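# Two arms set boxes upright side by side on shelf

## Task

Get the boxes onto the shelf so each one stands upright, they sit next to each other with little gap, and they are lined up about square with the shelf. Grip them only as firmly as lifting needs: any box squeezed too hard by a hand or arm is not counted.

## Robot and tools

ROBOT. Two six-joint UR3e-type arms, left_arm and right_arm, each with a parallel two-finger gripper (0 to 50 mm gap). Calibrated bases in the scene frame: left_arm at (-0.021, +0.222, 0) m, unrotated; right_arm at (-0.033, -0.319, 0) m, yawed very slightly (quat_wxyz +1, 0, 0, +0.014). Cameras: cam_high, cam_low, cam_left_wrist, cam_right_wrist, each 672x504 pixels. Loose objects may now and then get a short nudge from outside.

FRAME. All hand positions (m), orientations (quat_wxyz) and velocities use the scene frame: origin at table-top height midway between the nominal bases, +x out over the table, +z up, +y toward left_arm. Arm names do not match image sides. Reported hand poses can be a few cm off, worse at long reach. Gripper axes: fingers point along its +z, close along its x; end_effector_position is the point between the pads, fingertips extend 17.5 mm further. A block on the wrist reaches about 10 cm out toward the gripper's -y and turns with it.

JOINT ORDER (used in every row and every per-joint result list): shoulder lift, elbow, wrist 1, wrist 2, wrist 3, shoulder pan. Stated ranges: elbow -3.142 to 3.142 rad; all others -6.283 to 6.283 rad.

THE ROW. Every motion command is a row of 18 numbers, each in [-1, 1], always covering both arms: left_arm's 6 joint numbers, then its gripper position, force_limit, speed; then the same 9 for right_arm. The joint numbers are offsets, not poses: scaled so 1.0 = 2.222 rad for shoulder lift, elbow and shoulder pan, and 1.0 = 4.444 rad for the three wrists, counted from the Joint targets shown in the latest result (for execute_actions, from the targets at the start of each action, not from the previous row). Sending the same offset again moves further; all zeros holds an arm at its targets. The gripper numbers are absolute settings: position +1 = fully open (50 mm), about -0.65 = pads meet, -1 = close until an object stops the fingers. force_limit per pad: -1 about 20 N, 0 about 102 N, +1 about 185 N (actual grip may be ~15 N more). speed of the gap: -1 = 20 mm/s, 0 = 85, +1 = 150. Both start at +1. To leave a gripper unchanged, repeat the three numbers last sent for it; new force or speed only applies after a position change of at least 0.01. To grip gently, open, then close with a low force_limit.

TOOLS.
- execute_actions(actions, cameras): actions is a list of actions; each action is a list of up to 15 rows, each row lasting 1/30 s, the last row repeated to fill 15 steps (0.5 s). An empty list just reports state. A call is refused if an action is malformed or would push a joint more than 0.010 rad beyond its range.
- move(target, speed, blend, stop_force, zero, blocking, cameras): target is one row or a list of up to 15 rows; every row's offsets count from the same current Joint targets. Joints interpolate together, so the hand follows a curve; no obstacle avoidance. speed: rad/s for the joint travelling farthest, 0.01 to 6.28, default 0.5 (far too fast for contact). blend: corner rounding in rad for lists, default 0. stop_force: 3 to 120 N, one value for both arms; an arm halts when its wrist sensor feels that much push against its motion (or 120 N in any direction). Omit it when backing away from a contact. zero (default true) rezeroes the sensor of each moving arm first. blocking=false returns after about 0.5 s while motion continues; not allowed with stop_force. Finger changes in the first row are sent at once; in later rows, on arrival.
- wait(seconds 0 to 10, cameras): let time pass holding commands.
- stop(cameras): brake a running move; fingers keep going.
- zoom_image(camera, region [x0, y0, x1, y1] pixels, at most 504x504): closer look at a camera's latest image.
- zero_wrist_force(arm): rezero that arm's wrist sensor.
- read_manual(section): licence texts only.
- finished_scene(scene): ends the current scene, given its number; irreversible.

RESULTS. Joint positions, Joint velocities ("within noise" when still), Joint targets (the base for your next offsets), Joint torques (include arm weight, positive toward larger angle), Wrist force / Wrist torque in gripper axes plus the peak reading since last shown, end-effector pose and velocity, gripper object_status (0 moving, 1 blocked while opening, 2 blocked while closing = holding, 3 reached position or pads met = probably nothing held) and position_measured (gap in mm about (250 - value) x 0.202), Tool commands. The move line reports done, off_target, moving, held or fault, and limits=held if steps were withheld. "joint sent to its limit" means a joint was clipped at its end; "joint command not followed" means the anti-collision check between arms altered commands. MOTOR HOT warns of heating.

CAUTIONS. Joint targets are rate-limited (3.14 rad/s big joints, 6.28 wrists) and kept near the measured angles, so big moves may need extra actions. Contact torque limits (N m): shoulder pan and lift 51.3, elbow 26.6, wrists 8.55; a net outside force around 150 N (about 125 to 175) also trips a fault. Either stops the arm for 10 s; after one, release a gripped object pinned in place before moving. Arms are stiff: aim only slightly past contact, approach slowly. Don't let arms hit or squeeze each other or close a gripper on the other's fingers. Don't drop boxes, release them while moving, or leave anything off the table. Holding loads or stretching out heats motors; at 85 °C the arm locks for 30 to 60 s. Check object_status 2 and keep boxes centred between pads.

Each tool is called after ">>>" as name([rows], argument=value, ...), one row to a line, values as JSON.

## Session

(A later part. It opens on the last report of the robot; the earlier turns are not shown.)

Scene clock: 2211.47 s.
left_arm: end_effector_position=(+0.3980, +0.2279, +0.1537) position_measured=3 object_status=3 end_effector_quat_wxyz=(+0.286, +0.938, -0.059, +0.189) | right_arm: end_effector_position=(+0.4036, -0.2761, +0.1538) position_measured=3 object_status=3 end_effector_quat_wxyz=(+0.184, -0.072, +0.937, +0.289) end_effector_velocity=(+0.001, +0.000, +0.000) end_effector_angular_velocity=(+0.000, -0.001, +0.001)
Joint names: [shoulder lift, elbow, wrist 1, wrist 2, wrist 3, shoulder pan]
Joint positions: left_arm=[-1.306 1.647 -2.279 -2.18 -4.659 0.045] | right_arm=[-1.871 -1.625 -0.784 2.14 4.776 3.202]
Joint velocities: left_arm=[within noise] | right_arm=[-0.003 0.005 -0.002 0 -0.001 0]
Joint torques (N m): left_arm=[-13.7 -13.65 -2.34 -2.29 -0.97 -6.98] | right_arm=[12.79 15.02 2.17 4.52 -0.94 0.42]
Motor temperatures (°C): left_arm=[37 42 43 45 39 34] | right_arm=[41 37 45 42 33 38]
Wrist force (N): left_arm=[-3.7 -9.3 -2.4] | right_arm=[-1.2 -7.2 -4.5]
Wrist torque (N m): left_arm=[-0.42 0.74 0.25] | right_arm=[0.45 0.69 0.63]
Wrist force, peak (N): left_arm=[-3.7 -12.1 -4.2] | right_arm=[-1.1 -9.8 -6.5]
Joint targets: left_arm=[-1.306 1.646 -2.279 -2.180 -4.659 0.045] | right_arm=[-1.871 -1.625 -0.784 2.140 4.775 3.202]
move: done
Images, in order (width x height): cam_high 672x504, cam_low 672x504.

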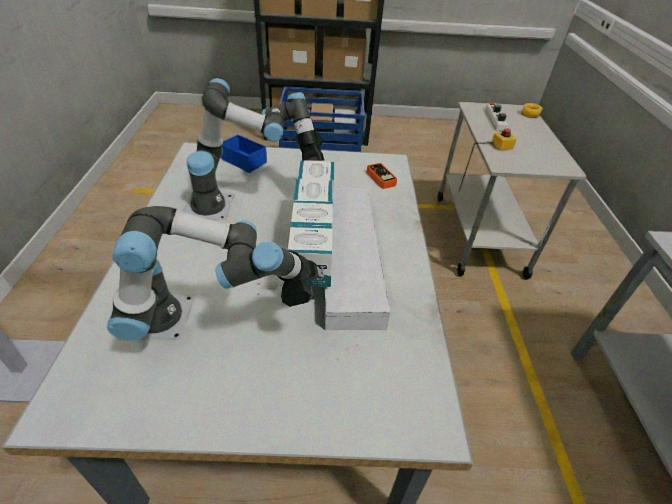

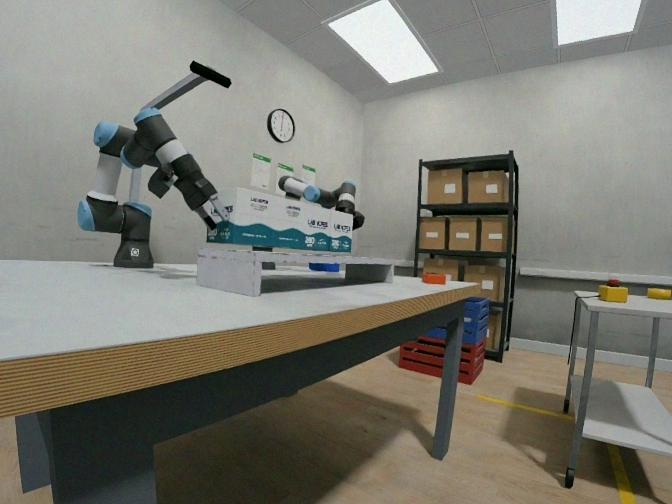

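>>> zoom_image(camera="cam_low", region=[190, 180, 410, 300])

Scaled by 2.291 from the camera's 672x504 image, which has a finer 960x720 frame.

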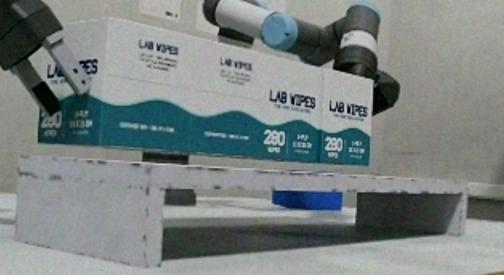

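>>> move(target=[0.08141, -0.11121, 0.00949, 0.00314, -0.00956, -0.00538, 1, 1, 1, -0.12118, 0.18643, -0.03846, 0.00399, -0.0107, -0.00805, 1, 1, 1], speed=0.15, cameras=["cam_high", "cam_low"])

Scene clock: 2230.47 s.
left_arm: end_effector_position=(+0.4481, +0.2274, +0.1538) position_measured=3 object_status=3 end_effector_quat_wxyz=(+0.284, +0.938, -0.047, +0.192) | right_arm: end_effector_position=(+0.4667, -0.2758, +0.1539) position_measured=3 object_status=3 end_effector_quat_wxyz=(+0.181, -0.084, +0.936, +0.291)
Joint names: [shoulder lift, elbow, wrist 1, wrist 2, wrist 3, shoulder pan]
Joint positions: left_arm=[-1.125 1.4 -2.237 -2.166 -4.701 0.033] | right_arm=[-2.14 -1.211 -0.955 2.157 4.728 3.184]
Joint velocities: within noise
Joint torques (N m): left_arm=[-16.64 -13.99 -2.3 -2.22 -0.93 -7.58] | right_arm=[16.21 15.21 2.02 4.67 -1.05 1.31]
Motor temperatures (°C): left_arm=[37 42 43 45 39 34] | right_arm=[41 37 45 42 33 38]
Wrist force (N): left_arm=[-3.5 -9.5 -2.6] | right_arm=[-1.2 -7.1 -4.7]
Wrist torque (N m): left_arm=[-0.42 0.71 0.25] | right_arm=[0.50 0.67 0.64]
Wrist force, peak (N): left_arm=[-3.5 -9.8 -2.7] | right_arm=[-1.2 -7.6 -4.5]
Joint targets: left_arm=[-1.125 1.399 -2.237 -2.166 -4.701 0.033] | right_arm=[-2.140 -1.210 -0.955 2.157 4.728 3.184]
move: done
Images, in order (width x height): cam_high 672x504, cam_low 672x504.

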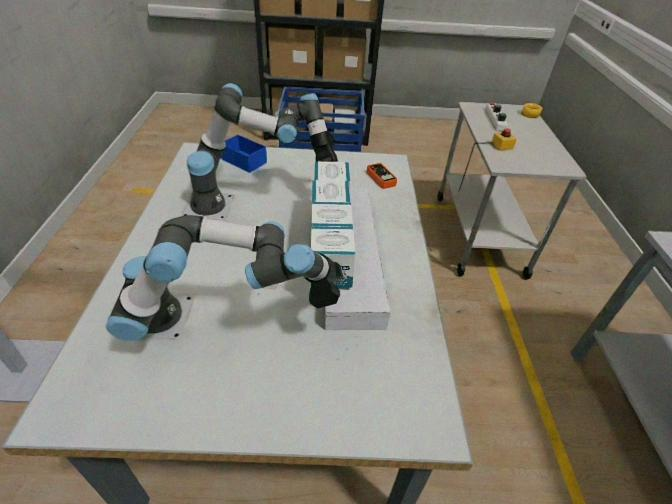

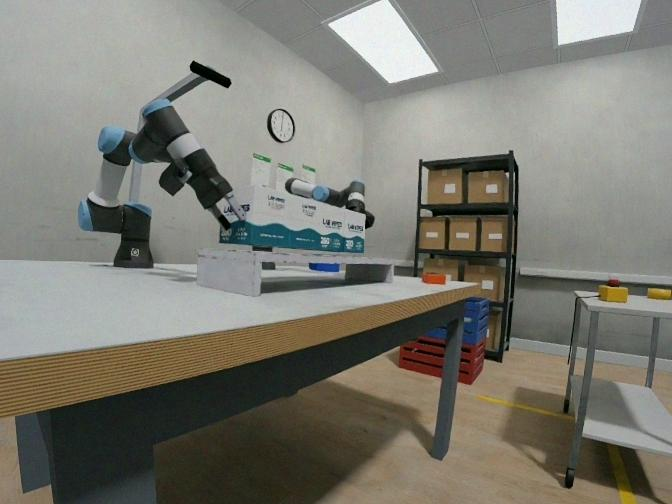

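>>> zoom_image(camera="cam_high", region=[280, 140, 420, 340])

Scaled by 2.520 from the camera's 672x504 image, which has a finer 960x720 frame.

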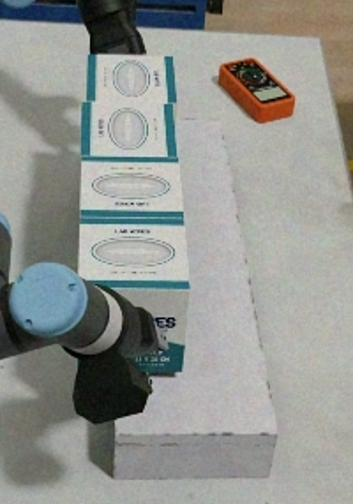

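>>> move(target=[0.08821, -0.13797, 0.01999, 0.00312, -0.00882, -0.00436, 1, 1, 1, -0.16122, 0.29085, -0.0702, 0.00332, -0.00964, -0.00572, 1, 1, 1], speed=0.2, cameras=["cam_high", "cam_low"])

Scene clock: 2261.73 s.
left_arm: end_effector_position=(+0.4982, +0.2270, +0.1538) position_measured=3 object_status=3 end_effector_quat_wxyz=(+0.281, +0.939, -0.035, +0.196) | right_arm: end_effector_position=(+0.5299, -0.2755, +0.1540) position_measured=3 object_status=3 end_effector_quat_wxyz=(+0.177, -0.096, +0.935, +0.293)
Joint names: [shoulder lift, elbow, wrist 1, wrist 2, wrist 3, shoulder pan]
Joint positions: left_arm=[-0.929 1.093 -2.148 -2.153 -4.74 0.024] | right_arm=[-2.498 -0.565 -1.267 2.172 4.685 3.171]
Joint velocities: within noise
Joint torques (N m): left_arm=[-20.28 -14.41 -2.39 -2.13 -0.89 -8.15] | right_arm=[20.33 15.37 1.93 4.69 -0.99 1.38]
Motor temperatures (°C): left_arm=[37 42 43 45 39 34] | right_arm=[41 37 45 42 33 38]
Wrist force (N): left_arm=[-3.6 -9.5 -2.5] | right_arm=[-1.3 -7.3 -4.3]
Wrist torque (N m): left_arm=[-0.44 0.73 0.25] | right_arm=[0.46 0.69 0.64]
Wrist force, peak (N): left_arm=[-3.5 -9.9 -2.7] | right_arm=[-1.4 -7.8 -4.7]
Joint targets: left_arm=[-0.929 1.093 -2.148 -2.153 -4.740 0.024] | right_arm=[-2.499 -0.564 -1.267 2.172 4.685 3.171]
move: done
Images, in order (width x height): cam_high 672x504, cam_low 672x504.

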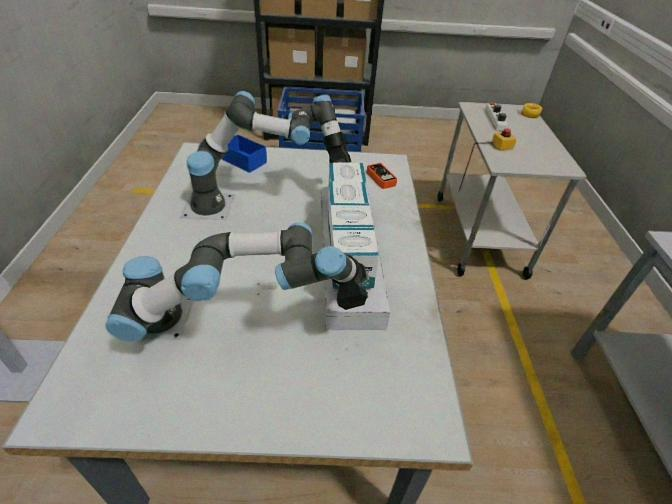

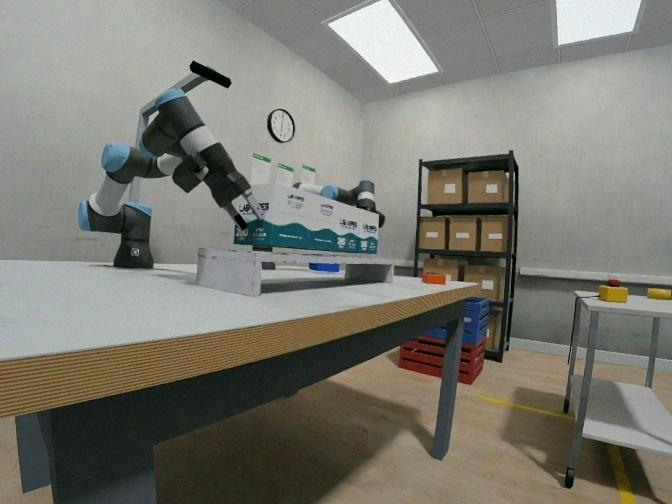

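>>> zoom_image(camera="cam_high", region=[280, 140, 420, 340])

>>> zoom_image(camera="cam_low", region=[180, 170, 420, 310])

Scaled by 2.520 from the camera's 672x504 image, which has a finer 960x720 frame.

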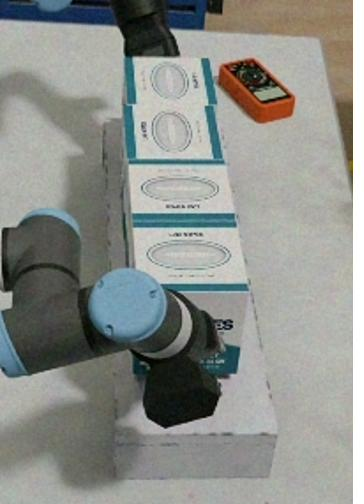

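Scaled by 2.100 from the camera's 672x504 image, which has a finer 960x720 frame.

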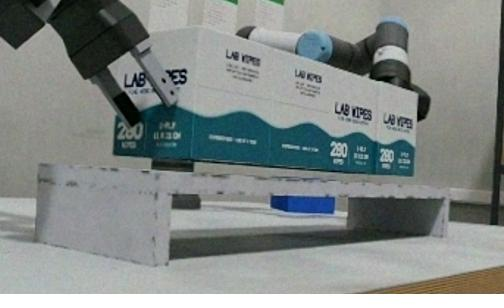

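>>> move(target=[0.01086, 0.03542, -0.02314, 0, 0, 0, 1, 1, 1, 0.00156, -0.0558, 0.02712, 0, 0, 0, 1, 1, 1], speed=0.05, stop_force=3, cameras=["cam_high", "cam_low"])

Scene clock: 2280.17 s.
left_arm: end_effector_position=(+0.4985, +0.2270, +0.1393) position_measured=3 object_status=3 end_effector_quat_wxyz=(+0.281, +0.939, -0.035, +0.196) | right_arm: end_effector_position=(+0.5303, -0.2755, +0.1396) position_measured=3 object_status=3 end_effector_quat_wxyz=(+0.177, -0.096, +0.934, +0.294)
Joint names: [shoulder lift, elbow, wrist 1, wrist 2, wrist 3, shoulder pan]
Joint positions: left_arm=[-0.915 1.138 -2.208 -2.153 -4.74 0.024] | right_arm=[-2.497 -0.636 -1.197 2.172 4.685 3.171]
Joint velocities: within noise
Joint torques (N m): left_arm=[-25.96 -12.7 -1.95 -2.27 -0.88 -7.64] | right_arm=[19.08 14.22 1.61 3.37 -0.92 1.61]
Motor temperatures (°C): left_arm=[37 42 43 45 39 34] | right_arm=[41 37 45 42 33 38]
Wrist force (N): left_arm=[-2.2 -7.8 -5.0] | right_arm=[-2.5 -6.1 -6.6]
Wrist torque (N m): left_arm=[-0.48 0.69 0.23] | right_arm=[0.37 0.70 0.66]
Wrist force, peak (N): left_arm=[-3.4 -9.6 -2.6] | right_arm=[-2.8 -5.5 -7.5]
Joint targets: left_arm=[-0.915 1.138 -2.208 -2.153 -4.740 0.024] | right_arm=[-2.497 -0.636 -1.197 2.172 4.685 3.171]
move: contact (left_arm, right_arm); left_arm: the wrist 1 is farthest, 0.043 rad from its target; right_arm: the elbow is farthest, 0.052 rad from its target
Images, in order (width x height): cam_high 672x504, cam_low 672x504.

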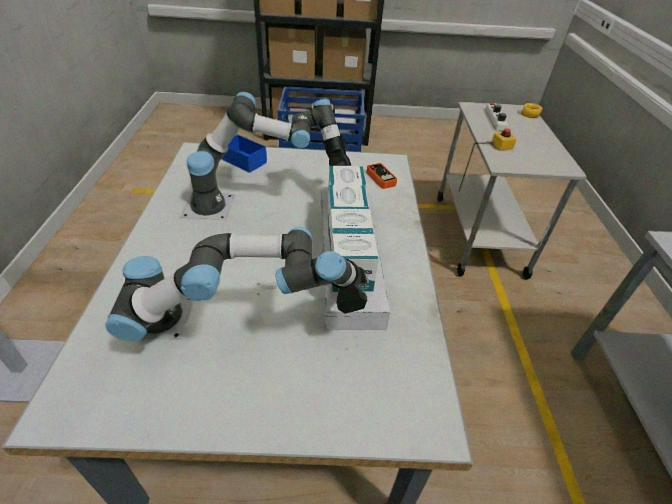

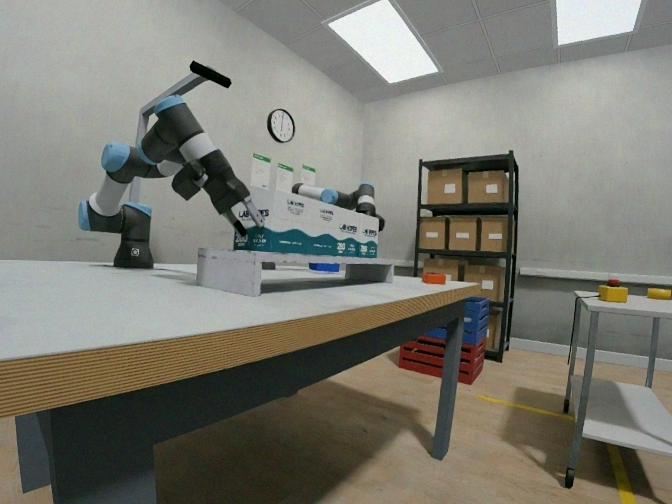

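>>> zoom_image(camera="cam_low", region=[180, 170, 420, 310])

>>> zoom_image(camera="cam_high", region=[280, 140, 420, 340])

Scaled by 2.100 from the camera's 672x504 image, which has a finer 960x720 frame.

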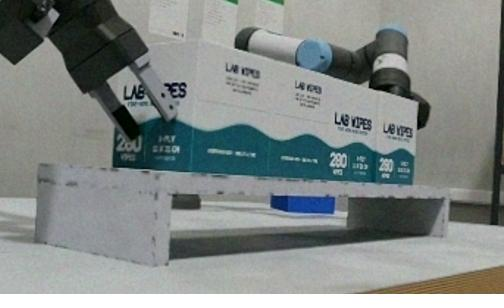

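Scaled by 2.520 from the camera's 672x504 image, which has a finer 960x720 frame.

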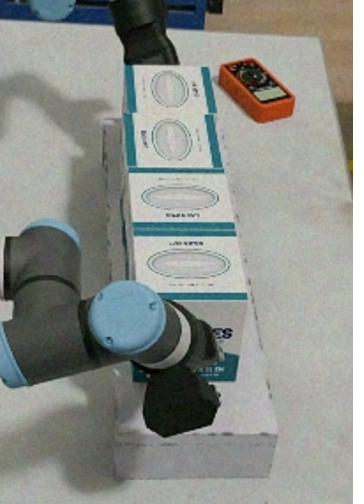

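>>> move(target=[0, 0, 0, 0, 0, 0.02597, 1, 1, 1, 0, 0, 0, 0, 0, -0.02399, 1, 1, 1], speed=0.03, cameras=["cam_high", "cam_low"])

Scene clock: 2305.30 s.
left_arm: end_effector_position=(+0.4973, +0.2567, +0.1393) position_measured=3 object_status=3 end_effector_quat_wxyz=(+0.275, +0.939, -0.008, +0.204) | right_arm: end_effector_position=(+0.5318, -0.3053, +0.1396) position_measured=3 object_status=3 end_effector_quat_wxyz=(+0.185, -0.071, +0.937, +0.289)
Joint names: [shoulder lift, elbow, wrist 1, wrist 2, wrist 3, shoulder pan]
Joint positions: left_arm=[-0.915 1.138 -2.208 -2.153 -4.74 0.081] | right_arm=[-2.497 -0.636 -1.197 2.172 4.685 3.118]
Joint velocities: within noise
Joint torques (N m): left_arm=[-25.82 -11.68 -2.18 -0.61 -0.68 3.35] | right_arm=[18.87 13.14 1.69 0.82 -0.89 -3.06]
Motor temperatures (°C): left_arm=[37 42 43 45 39 34] | right_arm=[41 37 45 42 33 38]
Wrist force (N): left_arm=[-2.2 -0.6 -0.1] | right_arm=[-2.3 1.1 -1.7]
Wrist torque (N m): left_arm=[-0.52 0.69 0.26] | right_arm=[0.31 0.67 0.66]
Wrist force, peak (N): left_arm=[-2.4 -8.0 -5.1] | right_arm=[-2.4 -6.2 -6.7]
Joint targets: left_arm=[-0.915 1.138 -2.208 -2.153 -4.740 0.081] | right_arm=[-2.497 -0.636 -1.197 2.172 4.685 3.118]
move: done
Images, in order (width x height): cam_high 672x504, cam_low 672x504.

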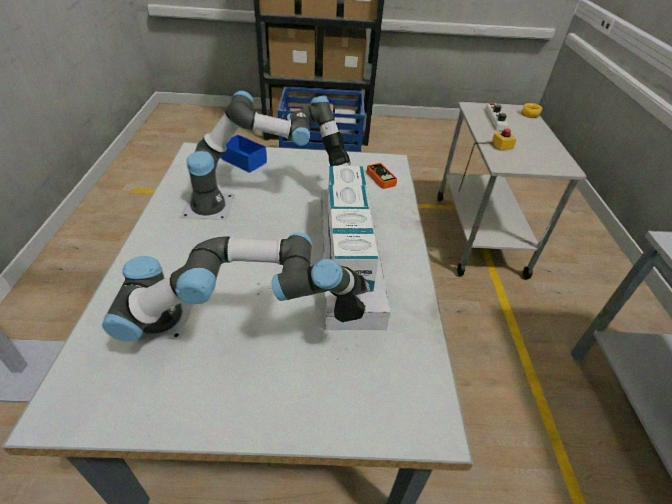

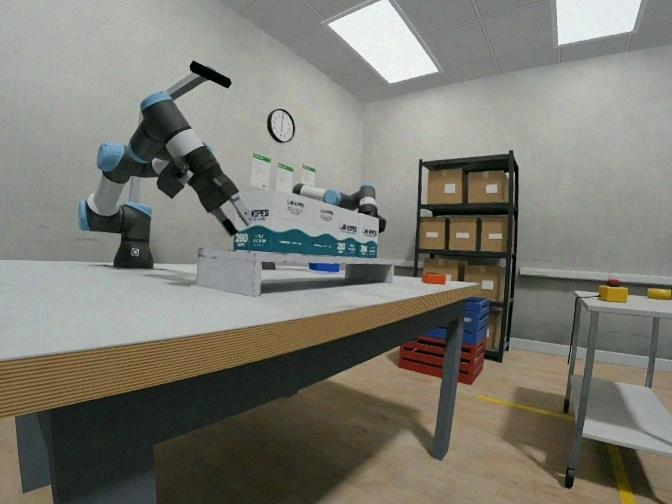

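>>> move(target=[-0.1125, 0, 0, 0, 0, 0.045, 1, 1, 1, 0.1125, 0, 0, 0, 0, -0.045, 1, 1, 1], speed=0.3)

Scene clock: 2318.23 s.
left_arm: end_effector_position=(+0.4785, +0.3060, +0.2679) position_measured=3 object_status=3 end_effector_quat_wxyz=(+0.247, +0.911, +0.002, +0.332) | right_arm: end_effector_position=(+0.5160, -0.3605, +0.2793) position_measured=3 object_status=3 end_effector_quat_wxyz=(+0.314, -0.061, +0.910, +0.263)
Joint names: [shoulder lift, elbow, wrist 1, wrist 2, wrist 3, shoulder pan]
Joint positions: left_arm=[-1.164 1.138 -2.208 -2.153 -4.74 0.181] | right_arm=[-2.247 -0.636 -1.197 2.172 4.685 3.018]
Joint velocities: within noise
Joint torques (N m): left_arm=[-22.68 -11.07 -2.43 -0.62 -0.53 3.14] | right_arm=[21.72 12.28 3.26 0.89 -0.84 -3.17]
Motor temperatures (°C): left_arm=[37 42 43 45 39 34] | right_arm=[41 37 45 42 33 38]
Wrist force (N): left_arm=[-1.4 -0.4 0.7] | right_arm=[-2.2 1.2 -1.7]
Wrist torque (N m): left_arm=[-0.49 0.65 0.32] | right_arm=[0.31 0.59 0.54]
Wrist force, peak (N): left_arm=[-2.5 -0.8 1.3] | right_arm=[-2.7 1.5 -2.9]
Joint targets: left_arm=[-1.165 1.138 -2.208 -2.153 -4.740 0.181] | right_arm=[-2.247 -0.636 -1.197 2.172 4.685 3.018]
move: done
camera_calibration:
cam_left_wrist: T_world_to_cam=[[0.777449, 0.179654, 0.602742, -0.578846], [-0.362991, -0.654453, 0.663272, 0.215814], [0.513626, -0.73445, -0.443591, 0.22865], [0, 0, 0, 1]] pos_world=[0.410921, 0.413164, 0.307178]
cam_right_wrist: T_world_to_cam=[[-0.767775, 0.0781417, -0.635937, 0.617315], [-0.447141, 0.645528, 0.619159, 0.314729], [0.458897, 0.759728, -0.46068, 0.29642], [0, 0, 0, 1]] pos_world=[0.478661, -0.476603, 0.33426]

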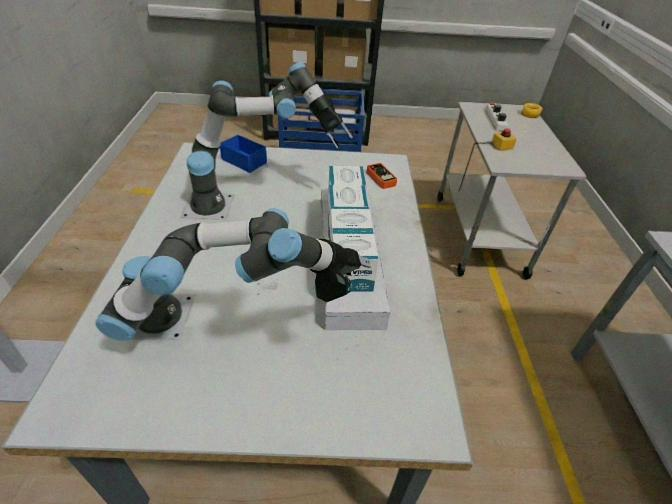

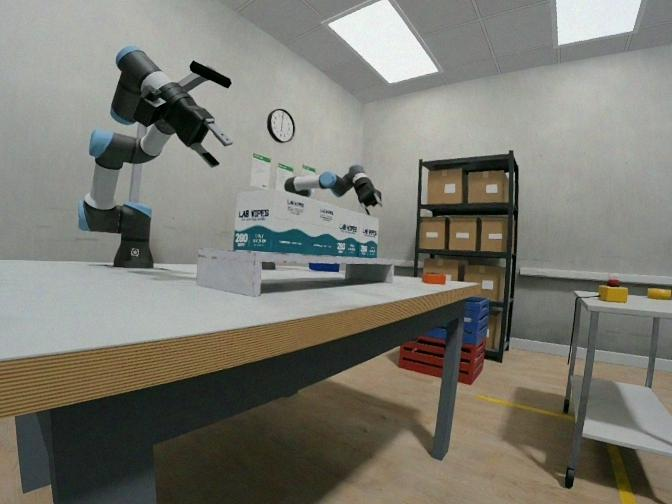

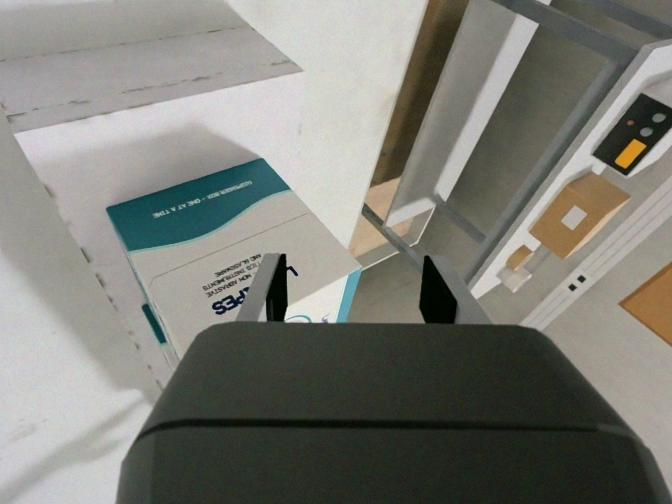

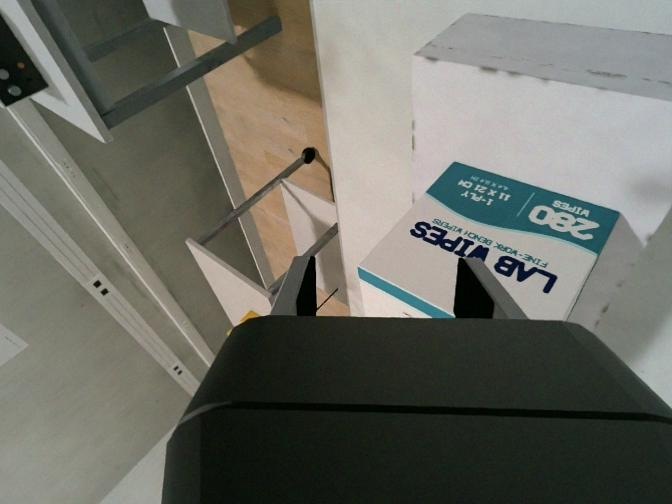

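>>> zoom_image(camera="cam_high", region=[290, 150, 410, 340])

>>> zoom_image(camera="cam_low", region=[180, 170, 420, 310])

>>> zoom_image(camera="cam_right_wrist", region=[340, 0, 672, 330])

Scaled by 2.653 from the camera's 672x504 image, which has a finer 960x720 frame.

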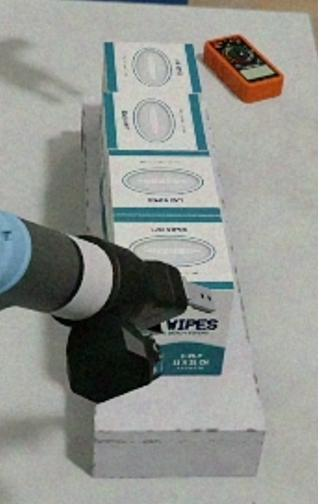

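Scaled by 2.100 from the camera's 672x504 image, which has a finer 960x720 frame.

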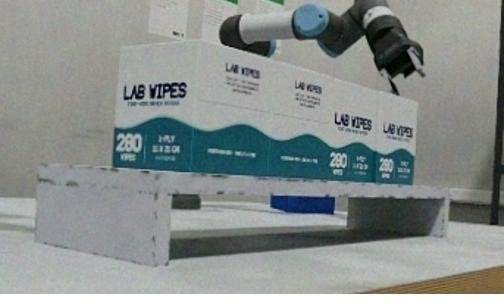

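Scaled by 1.518 from the camera's 672x504 image, which has a finer 960x720 frame.

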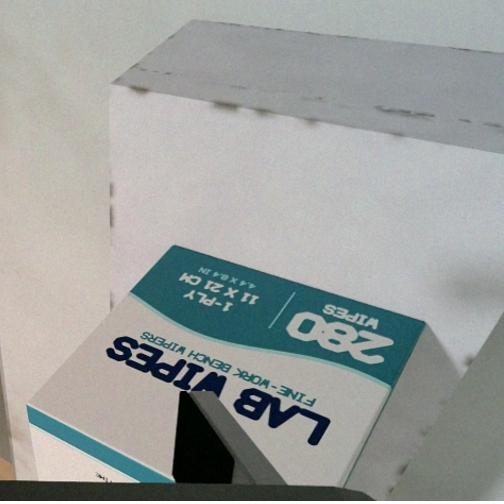

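>>> finished_scene(scene=1)

The scene is finished: the task was done.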